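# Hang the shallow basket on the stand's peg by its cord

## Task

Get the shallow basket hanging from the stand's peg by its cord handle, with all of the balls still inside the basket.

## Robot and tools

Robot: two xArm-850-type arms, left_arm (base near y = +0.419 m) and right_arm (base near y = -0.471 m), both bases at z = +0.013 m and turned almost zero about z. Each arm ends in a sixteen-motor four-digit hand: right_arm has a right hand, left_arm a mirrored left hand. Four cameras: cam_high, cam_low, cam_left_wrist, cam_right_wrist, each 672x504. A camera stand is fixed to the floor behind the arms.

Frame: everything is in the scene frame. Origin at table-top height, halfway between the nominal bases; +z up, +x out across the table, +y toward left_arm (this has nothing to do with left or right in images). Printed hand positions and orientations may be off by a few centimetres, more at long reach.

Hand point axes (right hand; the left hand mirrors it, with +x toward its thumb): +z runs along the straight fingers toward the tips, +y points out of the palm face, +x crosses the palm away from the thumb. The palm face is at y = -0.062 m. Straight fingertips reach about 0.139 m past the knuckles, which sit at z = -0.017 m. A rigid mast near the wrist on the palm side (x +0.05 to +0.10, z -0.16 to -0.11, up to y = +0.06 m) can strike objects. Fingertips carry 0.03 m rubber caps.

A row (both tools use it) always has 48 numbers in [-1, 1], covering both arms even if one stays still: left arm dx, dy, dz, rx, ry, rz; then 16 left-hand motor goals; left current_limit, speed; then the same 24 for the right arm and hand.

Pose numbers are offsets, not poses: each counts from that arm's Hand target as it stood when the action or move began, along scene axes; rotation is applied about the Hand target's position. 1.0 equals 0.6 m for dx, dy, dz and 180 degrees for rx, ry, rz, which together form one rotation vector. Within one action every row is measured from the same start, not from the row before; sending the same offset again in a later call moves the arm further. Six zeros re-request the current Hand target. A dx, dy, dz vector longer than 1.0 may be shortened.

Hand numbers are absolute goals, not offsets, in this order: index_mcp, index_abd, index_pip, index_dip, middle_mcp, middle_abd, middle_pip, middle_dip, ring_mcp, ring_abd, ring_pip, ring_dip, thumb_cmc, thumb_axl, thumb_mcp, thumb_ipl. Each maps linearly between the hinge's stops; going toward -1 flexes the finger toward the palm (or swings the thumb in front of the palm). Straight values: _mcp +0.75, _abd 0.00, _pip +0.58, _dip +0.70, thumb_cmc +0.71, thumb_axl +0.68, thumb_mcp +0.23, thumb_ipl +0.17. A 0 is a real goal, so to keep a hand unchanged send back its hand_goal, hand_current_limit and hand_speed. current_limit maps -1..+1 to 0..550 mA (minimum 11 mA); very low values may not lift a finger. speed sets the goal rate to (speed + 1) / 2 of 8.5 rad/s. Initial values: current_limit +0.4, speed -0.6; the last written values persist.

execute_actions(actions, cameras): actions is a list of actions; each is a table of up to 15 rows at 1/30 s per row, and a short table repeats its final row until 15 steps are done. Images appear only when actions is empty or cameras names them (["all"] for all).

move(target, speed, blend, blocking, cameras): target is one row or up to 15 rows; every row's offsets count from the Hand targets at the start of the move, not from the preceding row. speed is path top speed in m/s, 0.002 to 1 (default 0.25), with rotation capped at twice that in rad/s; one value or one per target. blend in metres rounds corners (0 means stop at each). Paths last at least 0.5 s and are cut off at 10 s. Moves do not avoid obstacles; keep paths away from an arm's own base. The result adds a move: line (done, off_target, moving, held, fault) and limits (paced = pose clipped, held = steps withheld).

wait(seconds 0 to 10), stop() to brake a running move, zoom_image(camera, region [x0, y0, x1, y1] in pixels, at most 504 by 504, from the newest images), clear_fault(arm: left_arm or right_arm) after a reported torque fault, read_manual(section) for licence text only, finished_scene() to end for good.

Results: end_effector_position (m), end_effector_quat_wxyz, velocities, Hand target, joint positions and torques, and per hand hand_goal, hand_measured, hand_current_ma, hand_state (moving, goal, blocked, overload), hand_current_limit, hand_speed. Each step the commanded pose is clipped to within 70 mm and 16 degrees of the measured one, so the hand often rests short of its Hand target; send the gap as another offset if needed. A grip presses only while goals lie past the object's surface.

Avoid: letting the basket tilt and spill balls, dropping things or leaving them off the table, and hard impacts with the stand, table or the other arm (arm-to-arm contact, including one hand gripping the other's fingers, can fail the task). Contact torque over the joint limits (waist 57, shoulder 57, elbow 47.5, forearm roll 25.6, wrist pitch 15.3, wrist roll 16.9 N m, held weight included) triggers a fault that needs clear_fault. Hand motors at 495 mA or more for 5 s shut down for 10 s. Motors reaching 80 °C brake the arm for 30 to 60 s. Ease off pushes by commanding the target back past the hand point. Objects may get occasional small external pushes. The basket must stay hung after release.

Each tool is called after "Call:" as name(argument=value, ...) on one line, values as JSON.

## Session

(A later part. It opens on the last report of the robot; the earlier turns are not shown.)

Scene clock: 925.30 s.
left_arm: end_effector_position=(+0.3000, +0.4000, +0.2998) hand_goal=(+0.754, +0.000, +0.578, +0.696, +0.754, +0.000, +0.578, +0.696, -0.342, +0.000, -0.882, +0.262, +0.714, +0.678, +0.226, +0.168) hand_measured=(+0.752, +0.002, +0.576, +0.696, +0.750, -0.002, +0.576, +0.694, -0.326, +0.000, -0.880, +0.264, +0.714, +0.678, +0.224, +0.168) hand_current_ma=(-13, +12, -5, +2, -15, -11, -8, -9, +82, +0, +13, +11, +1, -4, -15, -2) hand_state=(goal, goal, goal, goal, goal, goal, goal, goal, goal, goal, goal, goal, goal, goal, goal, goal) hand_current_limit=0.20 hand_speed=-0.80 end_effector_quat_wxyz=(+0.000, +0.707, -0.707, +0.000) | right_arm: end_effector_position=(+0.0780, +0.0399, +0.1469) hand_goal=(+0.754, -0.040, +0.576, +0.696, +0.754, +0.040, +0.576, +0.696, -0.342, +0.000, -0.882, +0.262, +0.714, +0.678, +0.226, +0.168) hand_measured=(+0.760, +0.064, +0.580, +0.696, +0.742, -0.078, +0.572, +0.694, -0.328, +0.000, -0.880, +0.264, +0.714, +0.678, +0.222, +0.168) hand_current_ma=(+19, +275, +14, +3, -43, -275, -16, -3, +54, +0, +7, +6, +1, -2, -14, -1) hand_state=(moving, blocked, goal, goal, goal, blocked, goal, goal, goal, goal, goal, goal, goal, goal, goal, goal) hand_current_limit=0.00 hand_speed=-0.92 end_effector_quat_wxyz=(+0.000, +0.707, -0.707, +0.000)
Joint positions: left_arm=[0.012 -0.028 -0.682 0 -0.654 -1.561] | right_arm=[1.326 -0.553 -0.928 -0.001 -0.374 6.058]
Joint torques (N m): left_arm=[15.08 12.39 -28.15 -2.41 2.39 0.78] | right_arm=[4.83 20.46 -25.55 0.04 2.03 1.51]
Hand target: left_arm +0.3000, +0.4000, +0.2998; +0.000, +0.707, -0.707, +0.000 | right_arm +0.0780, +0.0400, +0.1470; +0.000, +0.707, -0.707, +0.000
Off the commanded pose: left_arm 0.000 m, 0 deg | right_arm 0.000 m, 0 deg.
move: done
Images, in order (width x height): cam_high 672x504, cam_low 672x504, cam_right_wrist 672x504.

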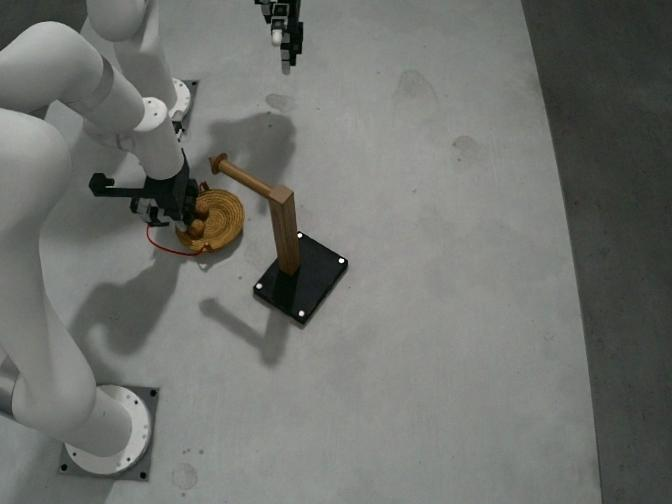

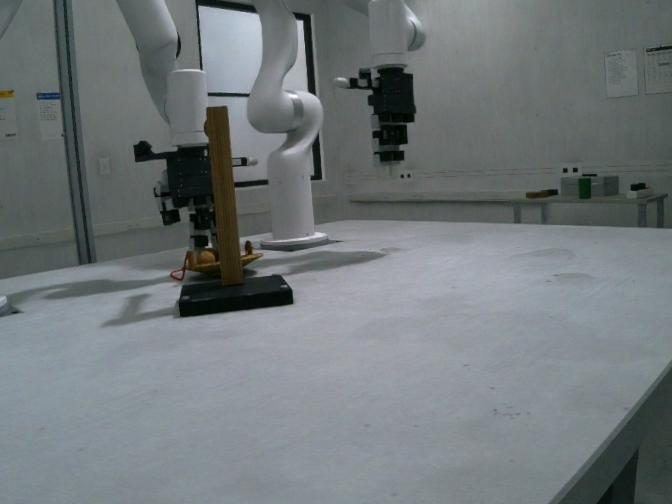

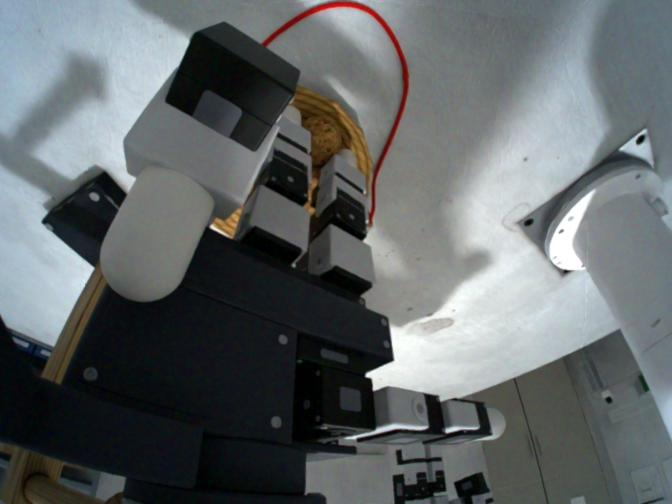

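Call:
move(target=[[0,0,0,0,0,0,0.754,0,0.577,0.696,0.754,0,0.577,0.696,-0.342,0,-0.883,0.261,0.714,0.678,0.226,0.168,0.2,-0.8,0.005,0,0.0167,0,0,0,0.754,-0.04,0.576,0.696,0.754,0.04,0.576,0.696,-0.342,0,-0.883,0.261,0.714,0.678,0.226,0.168,0.0,-0.92]], speed=0.02, cameras=["cam_right_wrist","cam_high","cam_low"])

Call:
zoom_image(camera="cam_high", region=[120, 150, 260, 270])

Call:
zoom_image(camera="cam_low", region=[150, 200, 290, 300])

Scene clock: 930.40 s.
left_arm: end_effector_position=(+0.3000, +0.4000, +0.2998) hand_goal=(+0.754, +0.000, +0.578, +0.696, +0.754, +0.000, +0.578, +0.696, -0.342, +0.000, -0.882, +0.262, +0.714, +0.678, +0.226, +0.168) hand_measured=(+0.752, +0.002, +0.576, +0.696, +0.750, -0.002, +0.576, +0.694, -0.326, +0.000, -0.880, +0.264, +0.714, +0.678, +0.224, +0.168) hand_current_ma=(-13, +12, -5, +2, -15, -11, -8, -9, +82, +0, +13, +11, +1, -4, -15, -2) hand_state=(goal, goal, goal, goal, goal, goal, goal, goal, goal, goal, goal, goal, goal, goal, goal, goal) hand_current_limit=0.20 hand_speed=-0.80 end_effector_quat_wxyz=(+0.000, +0.707, -0.707, +0.000) | right_arm: end_effector_position=(+0.0810, +0.0400, +0.1570) hand_goal=(+0.754, -0.040, +0.576, +0.696, +0.754, +0.040, +0.576, +0.696, -0.342, +0.000, -0.882, +0.262, +0.714, +0.678, +0.226, +0.168) hand_measured=(+0.758, +0.064, +0.580, +0.696, +0.742, -0.078, +0.572, +0.694, -0.328, +0.000, -0.880, +0.264, +0.714, +0.678, +0.222, +0.168) hand_current_ma=(+16, +275, +13, +3, -41, -275, -16, -3, +54, +0, +7, +6, +1, -2, -14, -1) hand_state=(goal, blocked, goal, goal, goal, blocked, goal, goal, goal, goal, goal, goal, goal, goal, goal, goal) hand_current_limit=0.00 hand_speed=-0.92 end_effector_quat_wxyz=(+0.000, +0.707, -0.707, +0.000)
Joint positions: left_arm=[0.012 -0.028 -0.682 0 -0.654 -1.561] | right_arm=[1.32 -0.535 -0.93 -0.001 -0.395 6.053]
Joint torques (N m): left_arm=[15.17 13.15 -27.23 -2.17 2.19 1.01] | right_arm=[-7.12 34.93 -26.58 1.27 -1.65 -1.74]
Hand target: left_arm +0.3000, +0.4000, +0.2998; +0.000, +0.707, -0.707, +0.000 | right_arm +0.0810, +0.0400, +0.1570; +0.000, +0.707, -0.707, +0.000
Off the commanded pose: left_arm 0.000 m, 0 deg | right_arm 0.000 m, 0 deg.
move: done
Images, in order (width x height): cam_high 672x504, cam_low 672x504, cam_right_wrist 672x504.

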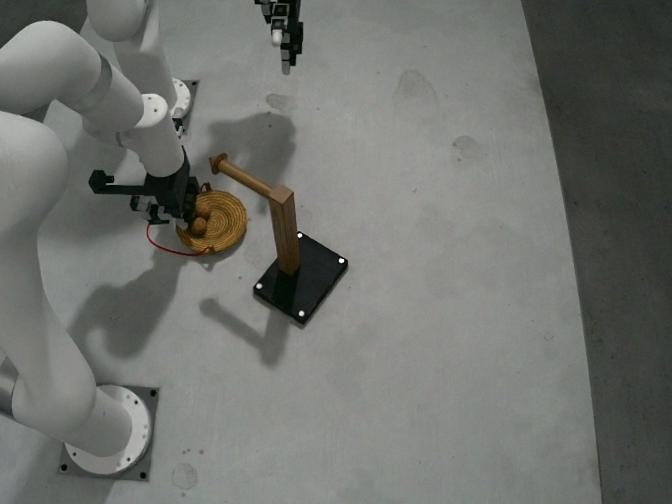

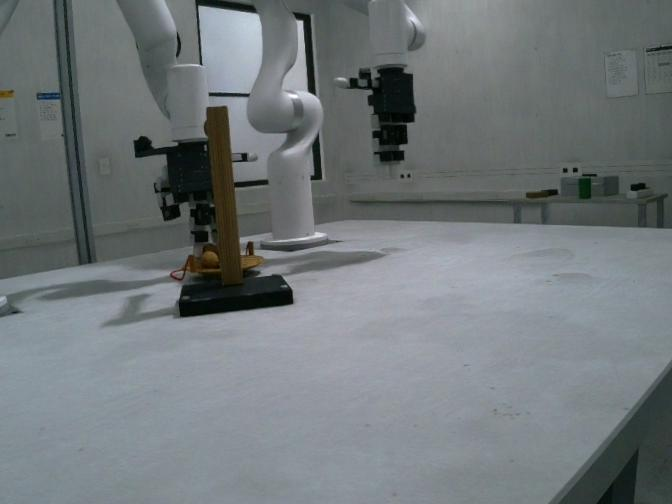

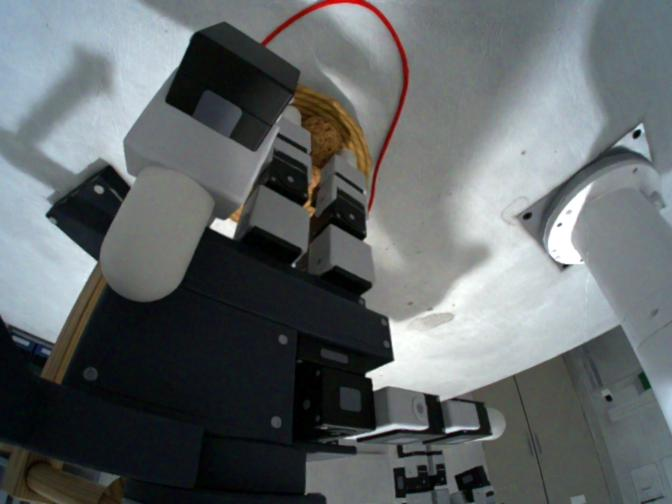

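Scaled by 3.600 from the camera's 672x504 image, which has a finer 960x720 frame.

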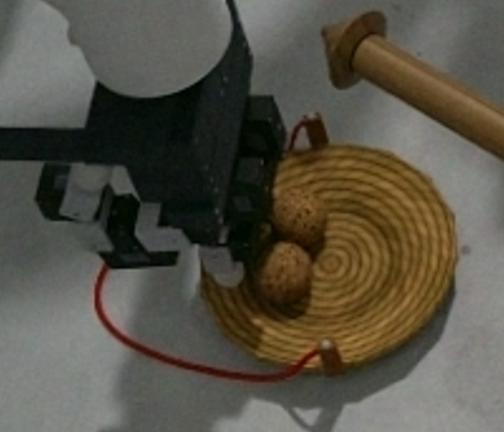

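Scaled by 3.600 from the camera's 672x504 image, which has a finer 960x720 frame.

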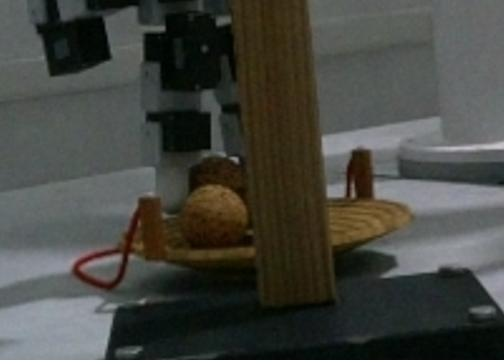

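Call:
move(target=[[0,0,0,0,0,0,0.754,0,0.577,0.696,0.754,0,0.577,0.696,-0.342,0,-0.883,0.261,0.714,0.678,0.226,0.168,0.2,-0.8,0,0,-0.005,0,0,0,0.754,-0.04,0.576,0.696,0.754,0.04,0.576,0.696,-0.342,0,-0.883,0.261,0.714,0.678,0.226,0.168,0.0,-0.92],[0,0,0,0,0,0,0.754,0,0.577,0.696,0.754,0,0.577,0.696,-0.342,0,-0.883,0.261,0.714,0.678,0.226,0.168,0.2,-0.8,0,0,-0.005,0,0,0,0.754,0.15,0.576,0.696,0.754,-0.15,0.576,0.696,-0.342,0,-0.883,0.261,0.714,0.678,0.226,0.168,0.0,-0.96]], speed=0.02, cameras=["cam_right_wrist","cam_high","cam_low"])

Call:
zoom_image(camera="cam_high", region=[120, 150, 260, 270])

Call:
zoom_image(camera="cam_right_wrist", region=[230, 40, 430, 220])

Scene clock: 940.80 s.
left_arm: end_effector_position=(+0.3000, +0.4000, +0.2998) hand_goal=(+0.754, +0.000, +0.578, +0.696, +0.754, +0.000, +0.578, +0.696, -0.342, +0.000, -0.882, +0.262, +0.714, +0.678, +0.226, +0.168) hand_measured=(+0.752, +0.002, +0.576, +0.696, +0.750, -0.002, +0.576, +0.694, -0.326, +0.000, -0.880, +0.264, +0.714, +0.678, +0.224, +0.168) hand_current_ma=(-13, +12, -5, +2, -15, -11, -8, -9, +82, +0, +13, +11, +1, -4, -15, -2) hand_state=(goal, goal, goal, goal, goal, goal, goal, goal, goal, goal, goal, goal, goal, goal, goal, goal) hand_current_limit=0.20 hand_speed=-0.80 end_effector_quat_wxyz=(+0.000, +0.707, -0.707, +0.000) | right_arm: end_effector_position=(+0.0810, +0.0400, +0.1540) hand_goal=(+0.754, +0.150, +0.576, +0.696, +0.754, -0.150, +0.576, +0.696, -0.342, +0.000, -0.882, +0.262, +0.714, +0.678, +0.226, +0.168) hand_measured=(+0.756, +0.146, +0.578, +0.696, +0.750, -0.146, +0.574, +0.694, -0.328, +0.000, -0.880, +0.264, +0.714, +0.678, +0.222, +0.168) hand_current_ma=(+3, -12, +7, +3, -16, +13, -9, -3, +54, +0, +7, +6, +1, -2, -14, -1) hand_state=(goal, goal, goal, goal, goal, goal, goal, goal, goal, goal, goal, goal, goal, goal, goal, goal) hand_current_limit=0.00 hand_speed=-0.96 end_effector_quat_wxyz=(+0.000, +0.707, -0.707, +0.000)
Joint positions: left_arm=[0.012 -0.028 -0.682 0 -0.654 -1.561] | right_arm=[1.32 -0.541 -0.93 -0.001 -0.389 6.053]
Joint torques (N m): left_arm=[15.42 12.07 -27.58 -2.01 2.27 1.11] | right_arm=[-7.06 20.83 -26.49 0.37 2.08 -1.36]
Hand target: left_arm +0.3000, +0.4000, +0.2998; +0.000, +0.707, -0.707, +0.000 | right_arm +0.0810, +0.0400, +0.1540; +0.000, +0.707, -0.707, +0.000
Off the commanded pose: left_arm 0.000 m, 0 deg | right_arm 0.000 m, 0 deg.
move: done
Images, in order (width x height): cam_high 672x504, cam_low 672x504, cam_right_wrist 672x504.

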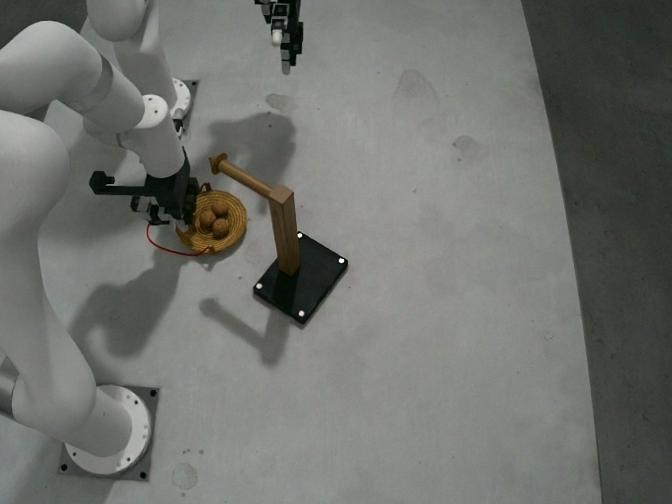

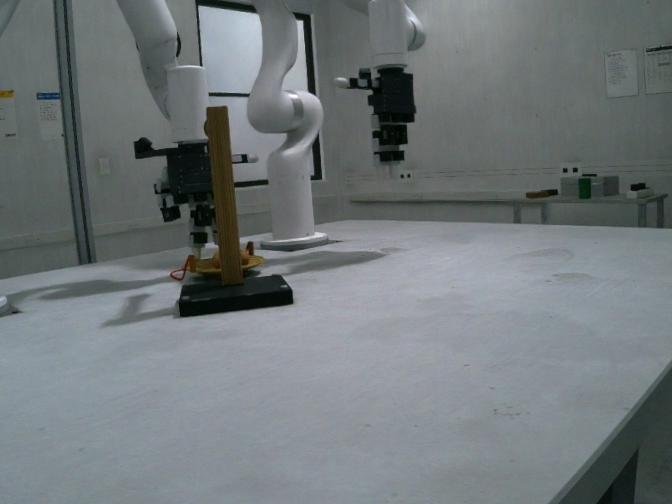

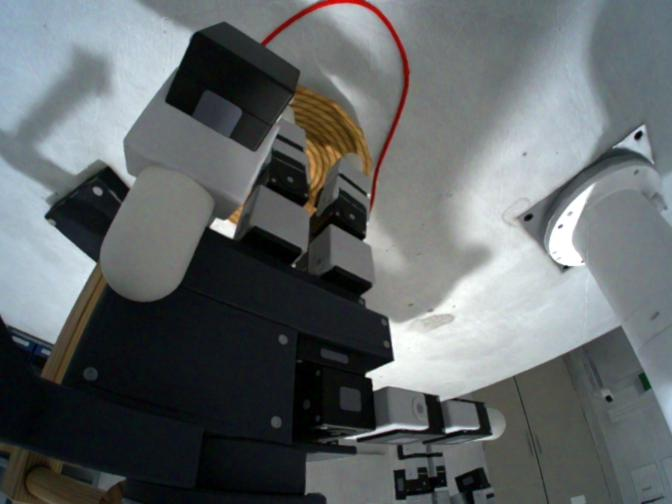

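Scaled by 3.600 from the camera's 672x504 image, which has a finer 960x720 frame.

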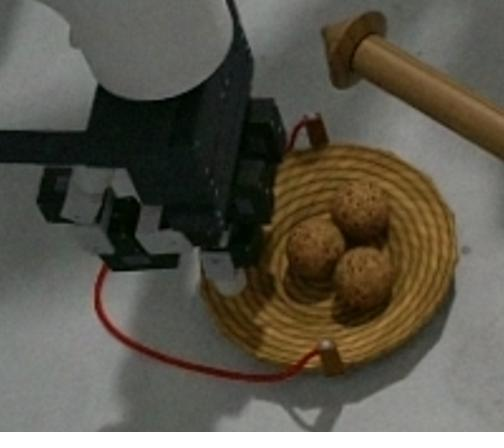

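Scaled by 2.520 from the camera's 672x504 image, which has a finer 960x720 frame.

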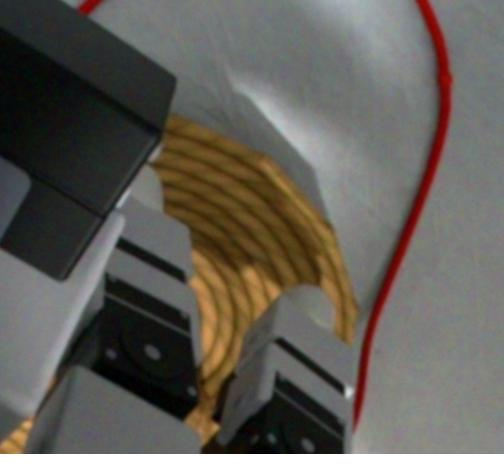

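Call:
move(target=[[0,0,0,0,0,0,0.754,0,0.577,0.696,0.754,0,0.577,0.696,-0.342,0,-0.883,0.261,0.714,0.678,0.226,0.168,0.2,-0.8,0,0,0.2,0,0,0,0.754,0.15,0.576,0.696,0.754,-0.15,0.576,0.696,-0.342,0,-0.883,0.261,0.714,0.678,0.226,0.168,0.0,-0.8],[0,0,0,0,0,0,0.754,0,0.577,0.696,0.754,0,0.577,0.696,-0.342,0,-0.883,0.261,0.714,0.678,0.226,0.168,0.2,-0.8,0.033,-0.4167,0.3,0,0,0.2,0.754,0.15,0.576,0.696,0.754,-0.15,0.576,0.696,-0.342,0,-0.883,0.261,0.714,0.678,0.226,0.168,0.0,-0.8],[0,0,0,0,0,0,0.754,0,0.577,0.696,0.754,0,0.577,0.696,-0.342,0,-0.883,0.261,0.714,0.678,0.226,0.168,0.2,-0.8,0.53,-0.7667,0.3,0,0,0.5,0.754,0.15,0.576,0.696,0.754,-0.15,0.576,0.696,-0.342,0,-0.883,0.261,0.714,0.678,0.226,0.168,0.0,-0.8]], speed=[0.12, 0.2, 0.25], blend=[0.04,0.06,0], cameras=["cam_high"])

Call:
move(target=[-0.3833,-0.2,-0.15,0,0,0,0.754,0,0.577,0.696,0.754,0,0.577,0.696,-0.342,0,-0.883,0.261,0.714,0.678,0.226,0.168,0.2,-0.8,0,0,0,0,0,0,0.754,0,0.576,0.696,0.754,0,0.576,0.696,-0.342,0,-0.883,0.261,0.714,0.678,0.226,0.168,0.0,-0.8], speed=0.2, cameras=["cam_left_wrist","cam_high","cam_low"])

Call:
zoom_image(camera="cam_left_wrist", region=[180, 140, 360, 290])

Call:
zoom_image(camera="cam_low", region=[160, 220, 290, 300])

Call:
zoom_image(camera="cam_high", region=[130, 150, 310, 290])

Scene clock: 1061.53 s.
left_arm: end_effector_position=(+0.3000, +0.4000, +0.2998) hand_goal=(+0.754, +0.000, +0.578, +0.696, +0.754, +0.000, +0.578, +0.696, -0.342, +0.000, -0.882, +0.262, +0.714, +0.678, +0.226, +0.168) hand_measured=(+0.752, +0.002, +0.576, +0.696, +0.750, -0.002, +0.576, +0.694, -0.326, +0.000, -0.880, +0.264, +0.714, +0.678, +0.224, +0.168) hand_current_ma=(-13, +12, -5, +2, -15, -11, -8, -9, +82, +0, +13, +11, +1, -4, -15, -2) hand_state=(goal, goal, goal, goal, goal, goal, goal, goal, goal, goal, goal, goal, goal, goal, goal, goal) hand_current_limit=0.20 hand_speed=-0.80 end_effector_quat_wxyz=(+0.000, +0.707, -0.707, +0.000) | right_arm: end_effector_position=(+0.3990, -0.4200, +0.3340) hand_goal=(+0.754, +0.150, +0.576, +0.696, +0.754, -0.150, +0.576, +0.696, -0.342, +0.000, -0.882, +0.262, +0.714, +0.678, +0.226, +0.168) hand_measured=(+0.754, +0.146, +0.578, +0.696, +0.750, -0.146, +0.574, +0.694, -0.328, +0.000, -0.880, +0.264, +0.714, +0.678, +0.222, +0.168) hand_current_ma=(+1, -11, +7, +3, -16, +11, -8, -3, +54, +0, +7, +6, +1, -2, -14, -1) hand_state=(goal, goal, goal, goal, goal, goal, goal, goal, goal, goal, goal, goal, goal, goal, goal, goal) hand_current_limit=0.00 hand_speed=-0.80 end_effector_quat_wxyz=(+0.000, +1.000, +0.000, +0.000)
Joint positions: left_arm=[0.012 -0.028 -0.682 0 -0.654 -1.561] | right_arm=[0.331 0.01 -0.732 0.001 -0.742 3.491]
Joint torques (N m): left_arm=[14.67 13.53 -27.15 -1.66 2.18 0.94] | right_arm=[-7.2 9.03 -31.57 2.2 -1.59 -1.79]
Hand target: left_arm +0.3000, +0.4000, +0.2998; +0.000, +0.707, -0.707, +0.000 | right_arm +0.3990, -0.4201, +0.3340; +0.000, +1.000, +0.000, +0.000
Off the commanded pose: left_arm 0.000 m, 0 deg | right_arm 0.000 m, 0 deg.
move: done
Images, in order (width x height): cam_high 672x504.

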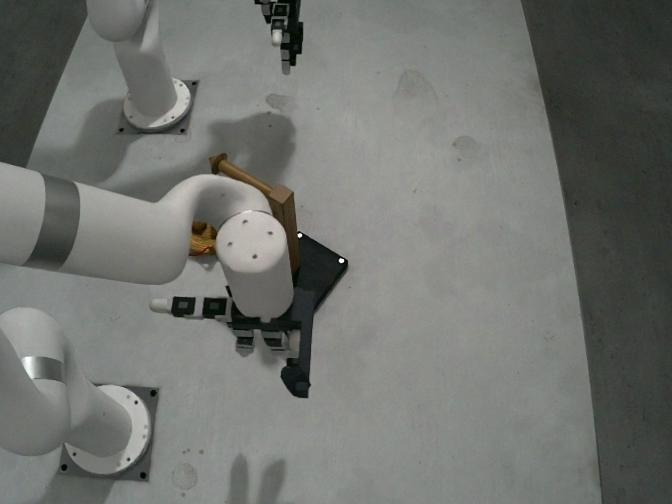

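Scene clock: 1063.23 s.
left_arm: end_effector_position=(+0.1219, +0.3091, +0.2300) hand_goal=(+0.754, +0.000, +0.578, +0.696, +0.754, +0.000, +0.578, +0.696, -0.342, +0.000, -0.882, +0.262, +0.714, +0.678, +0.226, +0.168) hand_measured=(+0.752, +0.002, +0.576, +0.696, +0.752, -0.002, +0.576, +0.694, -0.326, +0.000, -0.880, +0.264, +0.714, +0.678, +0.224, +0.168) hand_current_ma=(-12, +11, -5, +2, -13, -9, -8, -9, +82, +0, +12, +11, -2, -4, -15, -2) hand_state=(goal, goal, goal, goal, goal, goal, goal, goal, goal, goal, goal, goal, goal, goal, goal, goal) hand_current_limit=0.20 hand_speed=-0.80 end_effector_quat_wxyz=(+0.002, +0.707, -0.708, +0.000) | right_arm: end_effector_position=(+0.3990, -0.4201, +0.3340) hand_goal=(+0.754, +0.000, +0.576, +0.696, +0.754, +0.000, +0.576, +0.696, -0.342, +0.000, -0.882, +0.262, +0.714, +0.678, +0.226, +0.168) hand_measured=(+0.754, +0.004, +0.578, +0.696, +0.750, -0.004, +0.574, +0.694, -0.328, +0.000, -0.880, +0.264, +0.714, +0.678, +0.222, +0.168) hand_current_ma=(+1, +8, +7, +3, -16, -9, -8, -3, +54, +0, +7, +6, +1, -2, -14, -1) hand_state=(goal, goal, goal, goal, goal, goal, goal, goal, goal, goal, goal, goal, goal, goal, goal, goal) hand_current_limit=0.00 hand_speed=-0.80 end_effector_quat_wxyz=(+0.000, +1.000, +0.000, +0.000)
Joint positions: left_arm=[-0.385 0.278 -0.221 -0.01 -0.501 -1.949] | right_arm=[0.331 0.01 -0.732 0.001 -0.742 3.491]
Joint torques (N m): left_arm=[16.26 -5.61 -27.38 -2.54 -2.62 0.98] | right_arm=[-6.98 7.98 -31.1 2.58 -1.77 -1.22]
Hand target: left_arm +0.1219, +0.3090, +0.2300; +0.003, +0.707, -0.707, +0.000 (not the last commanded pose) | right_arm +0.3990, -0.4201, +0.3340; +0.000, +1.000, +0.000, +0.000
Off the commanded pose: left_arm 0.063 m, 0 deg | right_arm 0.000 m, 0 deg.
move: held (left_arm; a check stopped the path); limits=held
pose unreachable (left arm): on one or more control steps of this call, first in action 0 (counted from 0), this arm could not follow its commanded pose, so it was not sent that pose on those steps. It may still have moved: this result reports where it is.
cause: moving toward the commanded pose would bring two parts of the arm too close to each other (joints 2 (shoulder) to 6 (wrist roll) lie between them).
Images, in order (width x height): cam_high 672x504, cam_low 672x504, cam_left_wrist 672x504.

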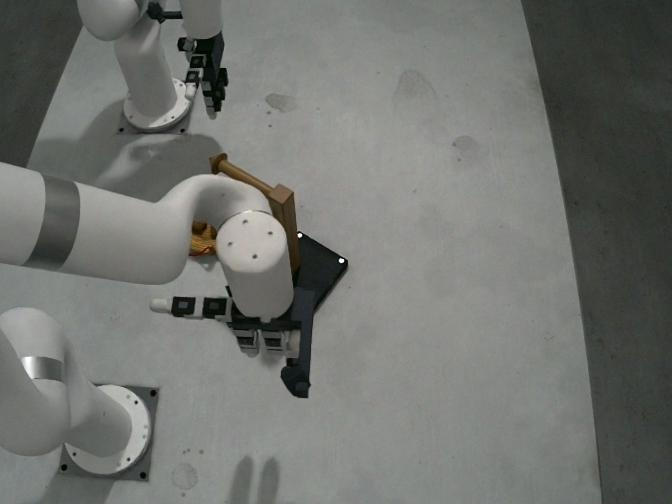

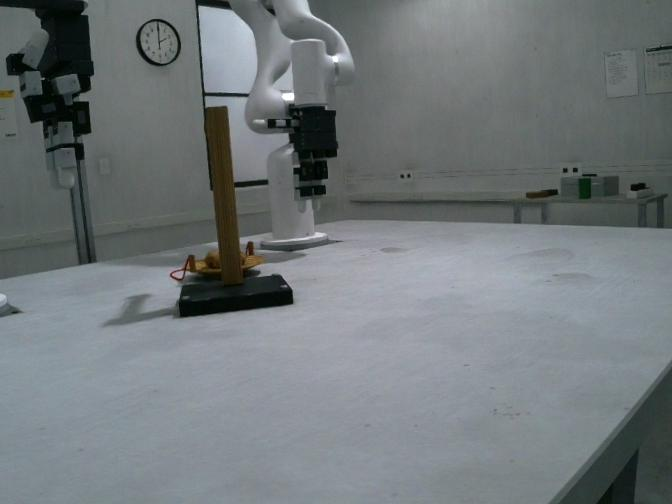

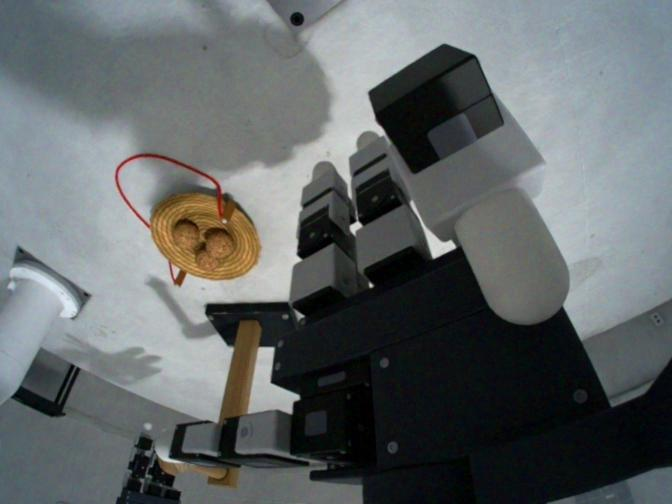

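Scaled by 2.800 from the camera's 672x504 image, which has a finer 960x720 frame.

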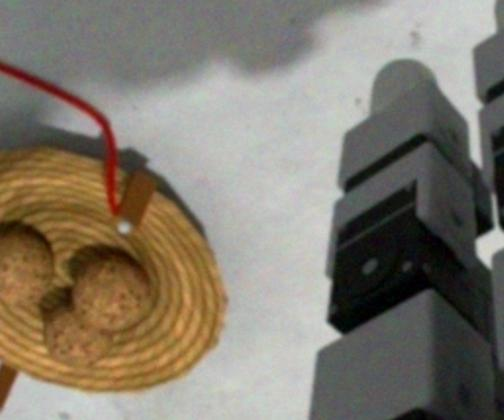

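Scaled by 3.877 from the camera's 672x504 image, which has a finer 960x720 frame.

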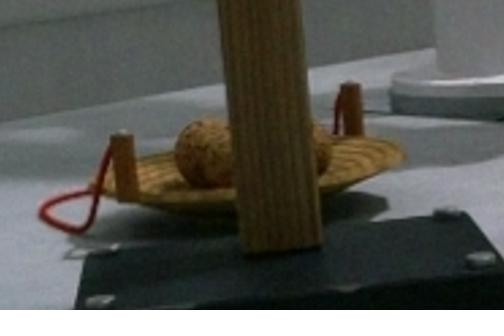

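Scaled by 2.800 from the camera's 672x504 image, which has a finer 960x720 frame.

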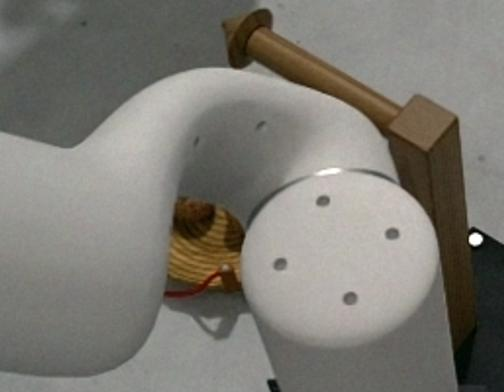

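Call:
execute_actions(actions=[])

Scene clock: 1083.27 s.
left_arm: end_effector_position=(+0.1219, +0.3090, +0.2300) hand_goal=(+0.754, +0.000, +0.578, +0.696, +0.754, +0.000, +0.578, +0.696, -0.342, +0.000, -0.882, +0.262, +0.714, +0.678, +0.226, +0.168) hand_measured=(+0.752, +0.002, +0.576, +0.696, +0.752, -0.002, +0.576, +0.694, -0.326, +0.000, -0.880, +0.264, +0.714, +0.678, +0.224, +0.168) hand_current_ma=(-12, +11, -5, +2, -13, -9, -8, -9, +82, +0, +12, +11, -2, -4, -15, -2) hand_state=(goal, goal, goal, goal, goal, goal, goal, goal, goal, goal, goal, goal, goal, goal, goal, goal) hand_current_limit=0.20 hand_speed=-0.80 end_effector_quat_wxyz=(+0.003, +0.707, -0.707, +0.000) | right_arm: end_effector_position=(+0.3990, -0.4201, +0.3340) hand_goal=(+0.754, +0.000, +0.576, +0.696, +0.754, +0.000, +0.576, +0.696, -0.342, +0.000, -0.882, +0.262, +0.714, +0.678, +0.226, +0.168) hand_measured=(+0.754, +0.004, +0.578, +0.696, +0.750, -0.004, +0.574, +0.694, -0.328, +0.000, -0.880, +0.264, +0.714, +0.678, +0.222, +0.168) hand_current_ma=(+1, +8, +7, +3, -16, -9, -8, -3, +54, +0, +7, +6, +1, -2, -14, -1) hand_state=(goal, goal, goal, goal, goal, goal, goal, goal, goal, goal, goal, goal, goal, goal, goal, goal) hand_current_limit=0.00 hand_speed=-0.80 end_effector_quat_wxyz=(+0.000, +1.000, +0.000, +0.000)
Joint positions: left_arm=[-0.385 0.278 -0.221 -0.01 -0.501 -1.949] | right_arm=[0.331 0.01 -0.732 0.001 -0.742 3.491]
Joint velocities: within noise
Joint torques (N m): left_arm=[16.02 -4.11 -26.84 -2.78 -2.78 1.02] | right_arm=[-7.31 8.06 -31.74 2.51 -1.72 -0.15]
Motor temperatures (°C): left_arm=[30 31 34 30 33 33] | right_arm=[26 30 34 32 30 33]
Hand target: left_arm +0.1219, +0.3090, +0.2300; +0.003, +0.707, -0.707, +0.000 (not the last commanded pose) | right_arm +0.3990, -0.4201, +0.3340; +0.000, +1.000, +0.000, +0.000
Off the commanded pose: left_arm 0.063 m, 0 deg | right_arm 0.000 m, 0 deg.

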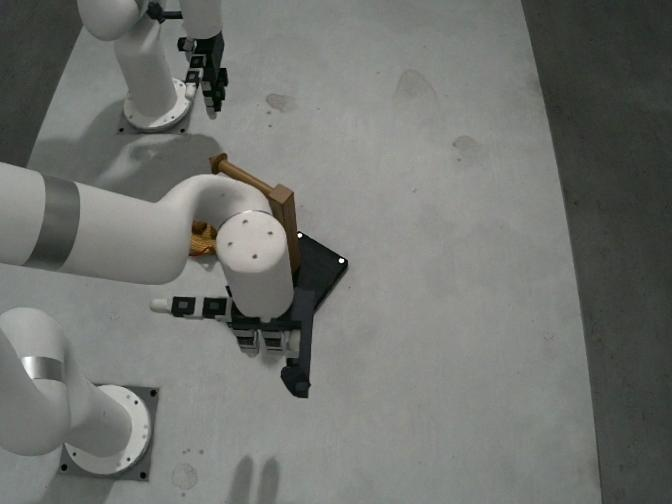

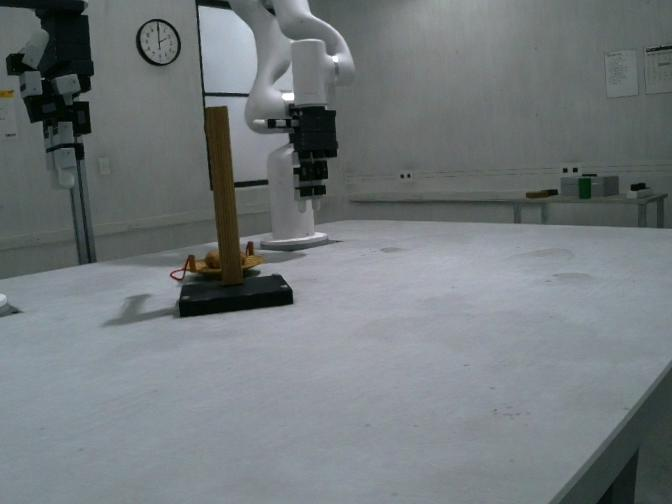

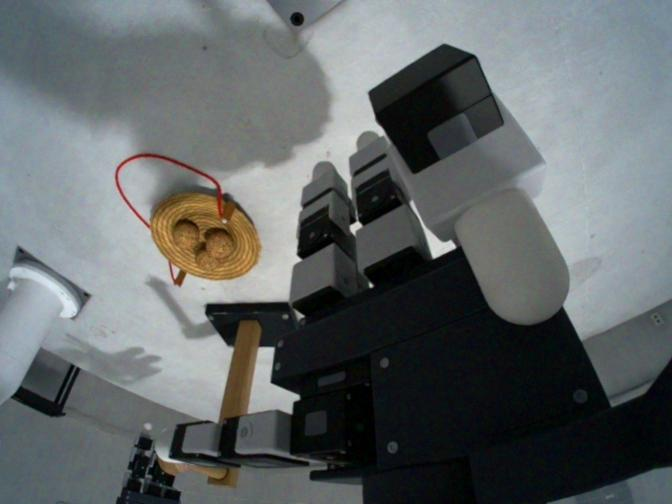

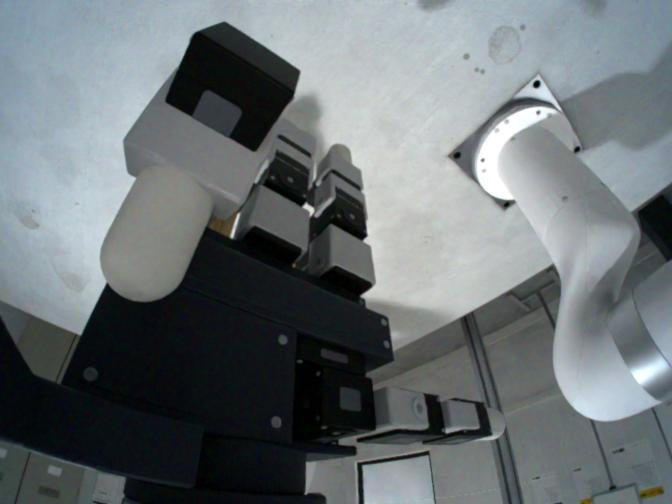

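Call:
move(target=[0.0,0,0,0,0,0, 0.754,0,0.577,0.696, 0.754,0,0.577,0.696, -0.342,0,-0.883,0.261, 0.714,0.678,0.226,0.168, 0.2,-0.8, 0.1967,-0.1233,-0.0333,0,0,0, 0.754,0,0.576,0.696, 0.754,0,0.576,0.696, -0.342,0,-0.882,0.262, 0.714,0.678,0.226,0.168, 0.0,-0.8], cameras=["cam_high","cam_low","cam_left_wrist"])

Scene clock: 1086.73 s.
left_arm: end_effector_position=(+0.1219, +0.3090, +0.2300) hand_goal=(+0.754, +0.000, +0.578, +0.696, +0.754, +0.000, +0.578, +0.696, -0.342, +0.000, -0.882, +0.262, +0.714, +0.678, +0.226, +0.168) hand_measured=(+0.752, +0.002, +0.576, +0.696, +0.752, -0.002, +0.576, +0.694, -0.326, +0.000, -0.880, +0.264, +0.714, +0.678, +0.224, +0.168) hand_current_ma=(-12, +11, -5, +2, -13, -9, -8, -9, +82, +0, +12, +11, -2, -4, -15, -2) hand_state=(goal, goal, goal, goal, goal, goal, goal, goal, goal, goal, goal, goal, goal, goal, goal, goal) hand_current_limit=0.20 hand_speed=-0.80 end_effector_quat_wxyz=(+0.003, +0.707, -0.707, +0.000) | right_arm: end_effector_position=(+0.5170, -0.4940, +0.3140) hand_goal=(+0.754, +0.000, +0.576, +0.696, +0.754, +0.000, +0.576, +0.696, -0.342, +0.000, -0.882, +0.262, +0.714, +0.678, +0.226, +0.168) hand_measured=(+0.754, +0.002, +0.578, +0.696, +0.750, -0.002, +0.574, +0.694, -0.328, +0.000, -0.880, +0.264, +0.714, +0.678, +0.222, +0.168) hand_current_ma=(+1, +6, +6, +3, -11, -7, -7, -3, +54, +0, +7, +6, +1, -2, -14, -1) hand_state=(goal, goal, goal, goal, goal, goal, goal, goal, goal, goal, goal, goal, goal, goal, goal, goal) hand_current_limit=0.00 hand_speed=-0.80 end_effector_quat_wxyz=(+0.000, +1.000, +0.000, +0.000)
Joint positions: left_arm=[-0.385 0.278 -0.221 -0.01 -0.501 -1.949] | right_arm=[0.106 -0.254 -0.977 0.001 -0.723 3.266]
Joint torques (N m): left_arm=[16.19 -4.11 -27.19 -2.15 -2.75 0.97] | right_arm=[-7.49 16.2 -31.67 2.44 -1.7 -1.77]
Hand target: left_arm +0.1219, +0.3090, +0.2300; +0.003, +0.707, -0.707, +0.000 | right_arm +0.5170, -0.4940, +0.3140; +0.000, +1.000, +0.000, +0.000
Off the commanded pose: left_arm 0.000 m, 0 deg | right_arm 0.000 m, 0 deg.
move: done
Images, in order (width x height): cam_high 672x504, cam_low 672x504, cam_left_wrist 672x504.

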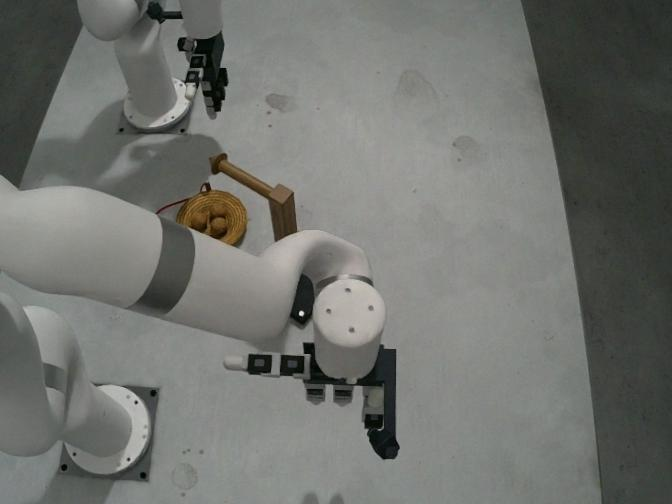

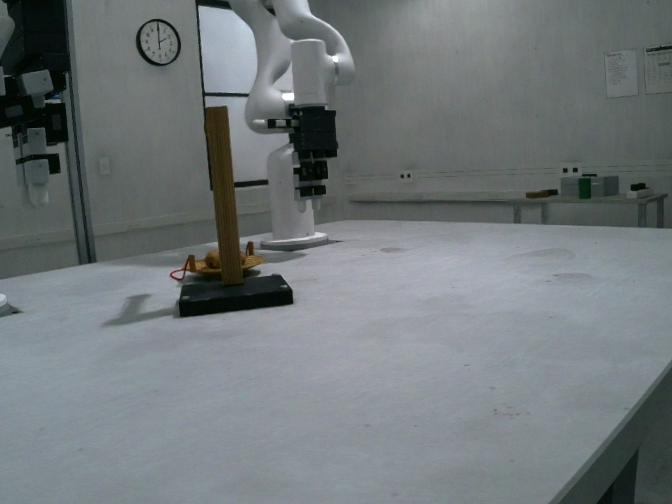

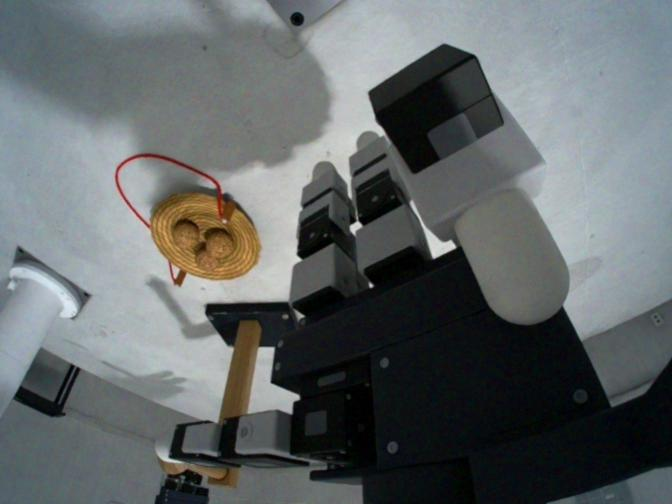

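Call:
zoom_image(camera="cam_high", region=[140, 150, 260, 260])

Call:
zoom_image(camera="cam_low", region=[150, 220, 290, 310])

Call:
zoom_image(camera="cam_left_wrist", region=[100, 140, 280, 300])

Scaled by 4.200 from the camera's 672x504 image, which has a finer 960x720 frame.

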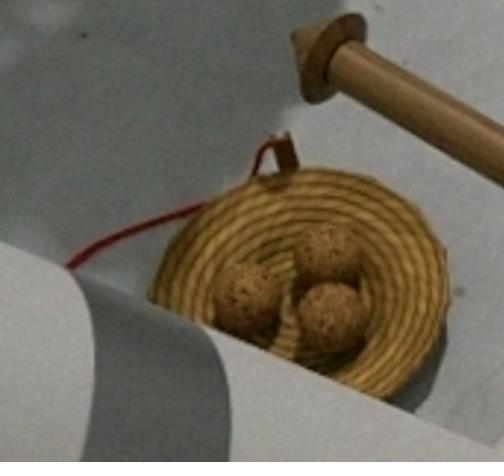

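Scaled by 3.600 from the camera's 672x504 image, which has a finer 960x720 frame.

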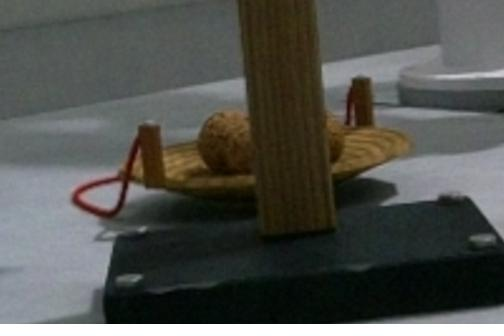

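Scaled by 2.800 from the camera's 672x504 image, which has a finer 960x720 frame.

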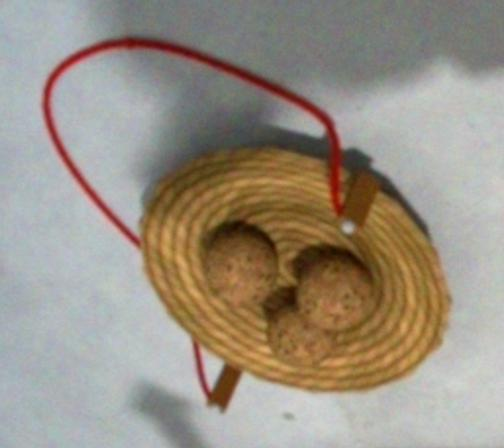

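Call:
move(target=[[-0.0198,-0.265,0,0,0,0, 0.959,0.12,0.766,0.696, 0.959,-0.12,0.766,0.696, -0.342,0,-0.883,0.261, 0.714,0.678,0.226,0.168, 0.2,-0.7, 0,0,0,0,0,0, 0.754,0,0.576,0.696, 0.754,0,0.576,0.696, -0.342,0,-0.882,0.262, 0.714,0.678,0.226,0.168, 0.0,-0.8],[-0.1142,-0.3167,-0.05,0,0,0, 0.959,0.12,0.766,0.696, 0.959,-0.12,0.766,0.696, -0.342,0,-0.883,0.261, 0.714,0.678,0.226,0.168, 0.2,-0.7, 0,0,0,0,0,0, 0.754,0,0.576,0.696, 0.754,0,0.576,0.696, -0.342,0,-0.882,0.262, 0.714,0.678,0.226,0.168, 0.0,-0.8]], blend=[0.02,0], cameras=["cam_high","cam_low","cam_left_wrist"])

Scene clock: 1152.73 s.
left_arm: end_effector_position=(+0.0533, +0.1190, +0.2000) hand_goal=(+0.960, +0.120, +0.766, +0.696, +0.960, -0.120, +0.766, +0.696, -0.342, +0.000, -0.882, +0.262, +0.714, +0.678, +0.226, +0.168) hand_measured=(+0.952, +0.116, +0.760, +0.696, +0.950, -0.116, +0.762, +0.694, -0.326, +0.000, -0.880, +0.264, +0.714, +0.678, +0.224, +0.168) hand_current_ma=(-44, -14, -23, +2, -47, +13, -22, -9, +82, +0, +12, +11, -2, -4, -15, -2) hand_state=(goal, goal, goal, goal, goal, goal, goal, goal, goal, goal, goal, goal, goal, goal, goal, goal) hand_current_limit=0.20 hand_speed=-0.70 end_effector_quat_wxyz=(+0.003, +0.707, -0.707, +0.000) | right_arm: end_effector_position=(+0.5170, -0.4940, +0.3140) hand_goal=(+0.754, +0.000, +0.576, +0.696, +0.754, +0.000, +0.576, +0.696, -0.342, +0.000, -0.882, +0.262, +0.714, +0.678, +0.226, +0.168) hand_measured=(+0.754, +0.002, +0.578, +0.696, +0.750, -0.002, +0.574, +0.694, -0.328, +0.000, -0.880, +0.264, +0.714, +0.678, +0.222, +0.168) hand_current_ma=(+1, +6, +6, +3, -11, -7, -7, -3, +54, +0, +7, +6, +1, -2, -14, -1) hand_state=(goal, goal, goal, goal, goal, goal, goal, goal, goal, goal, goal, goal, goal, goal, goal, goal) hand_current_limit=0.00 hand_speed=-0.80 end_effector_quat_wxyz=(+0.000, +1.000, +0.000, +0.000)
Joint positions: left_arm=[-1.09 -0.056 -0.413 -0.013 -0.356 -2.651] | right_arm=[0.106 -0.254 -0.977 0.001 -0.723 3.266]
Joint torques (N m): left_arm=[-14.74 9.21 -24.4 3.13 2.73 -0.56] | right_arm=[-6.71 16.33 -31.39 2.54 -1.7 -1.03]
Hand target: left_arm +0.0533, +0.1190, +0.2000; +0.003, +0.707, -0.707, +0.000 | right_arm +0.5170, -0.4940, +0.3140; +0.000, +1.000, +0.000, +0.000
Off the commanded pose: left_arm 0.000 m, 0 deg | right_arm 0.000 m, 0 deg.
move: done
Images, in order (width x height): cam_high 672x504, cam_low 672x504, cam_left_wrist 672x504.

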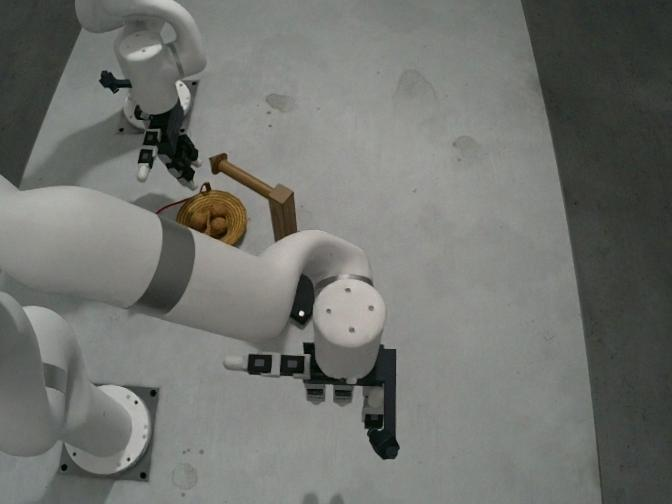

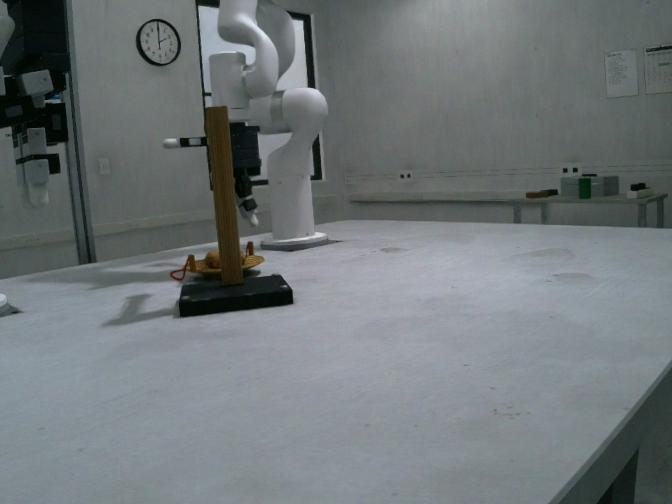

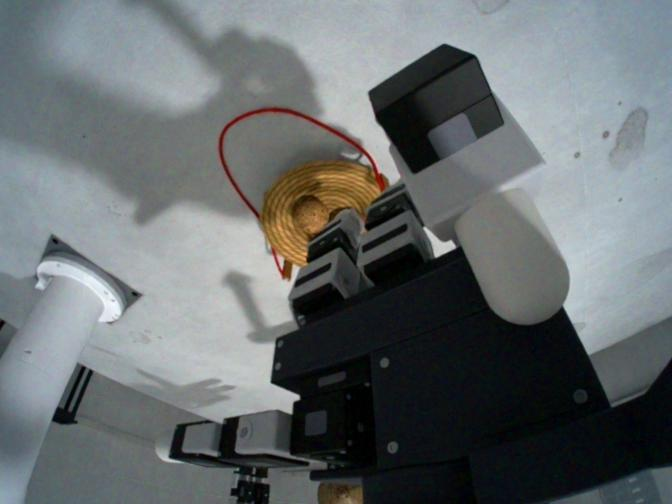

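Call:
zoom_image(camera="cam_left_wrist", region=[290, 130, 450, 280])

Call:
zoom_image(camera="cam_high", region=[120, 120, 260, 240])

Scaled by 3.150 from the camera's 672x504 image, which has a finer 960x720 frame.

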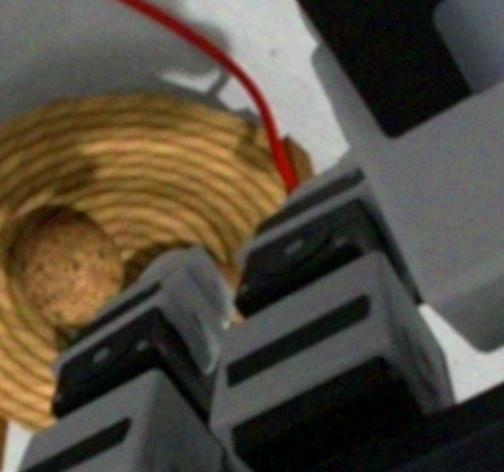

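Scaled by 3.600 from the camera's 672x504 image, which has a finer 960x720 frame.

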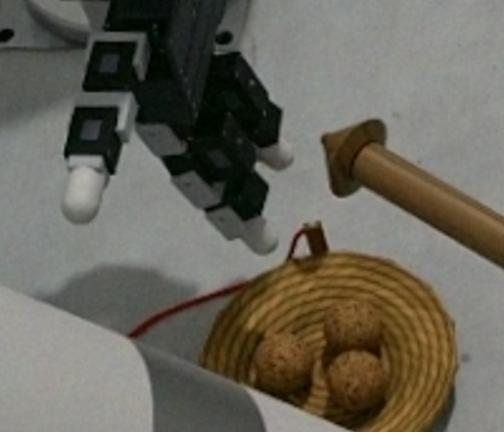

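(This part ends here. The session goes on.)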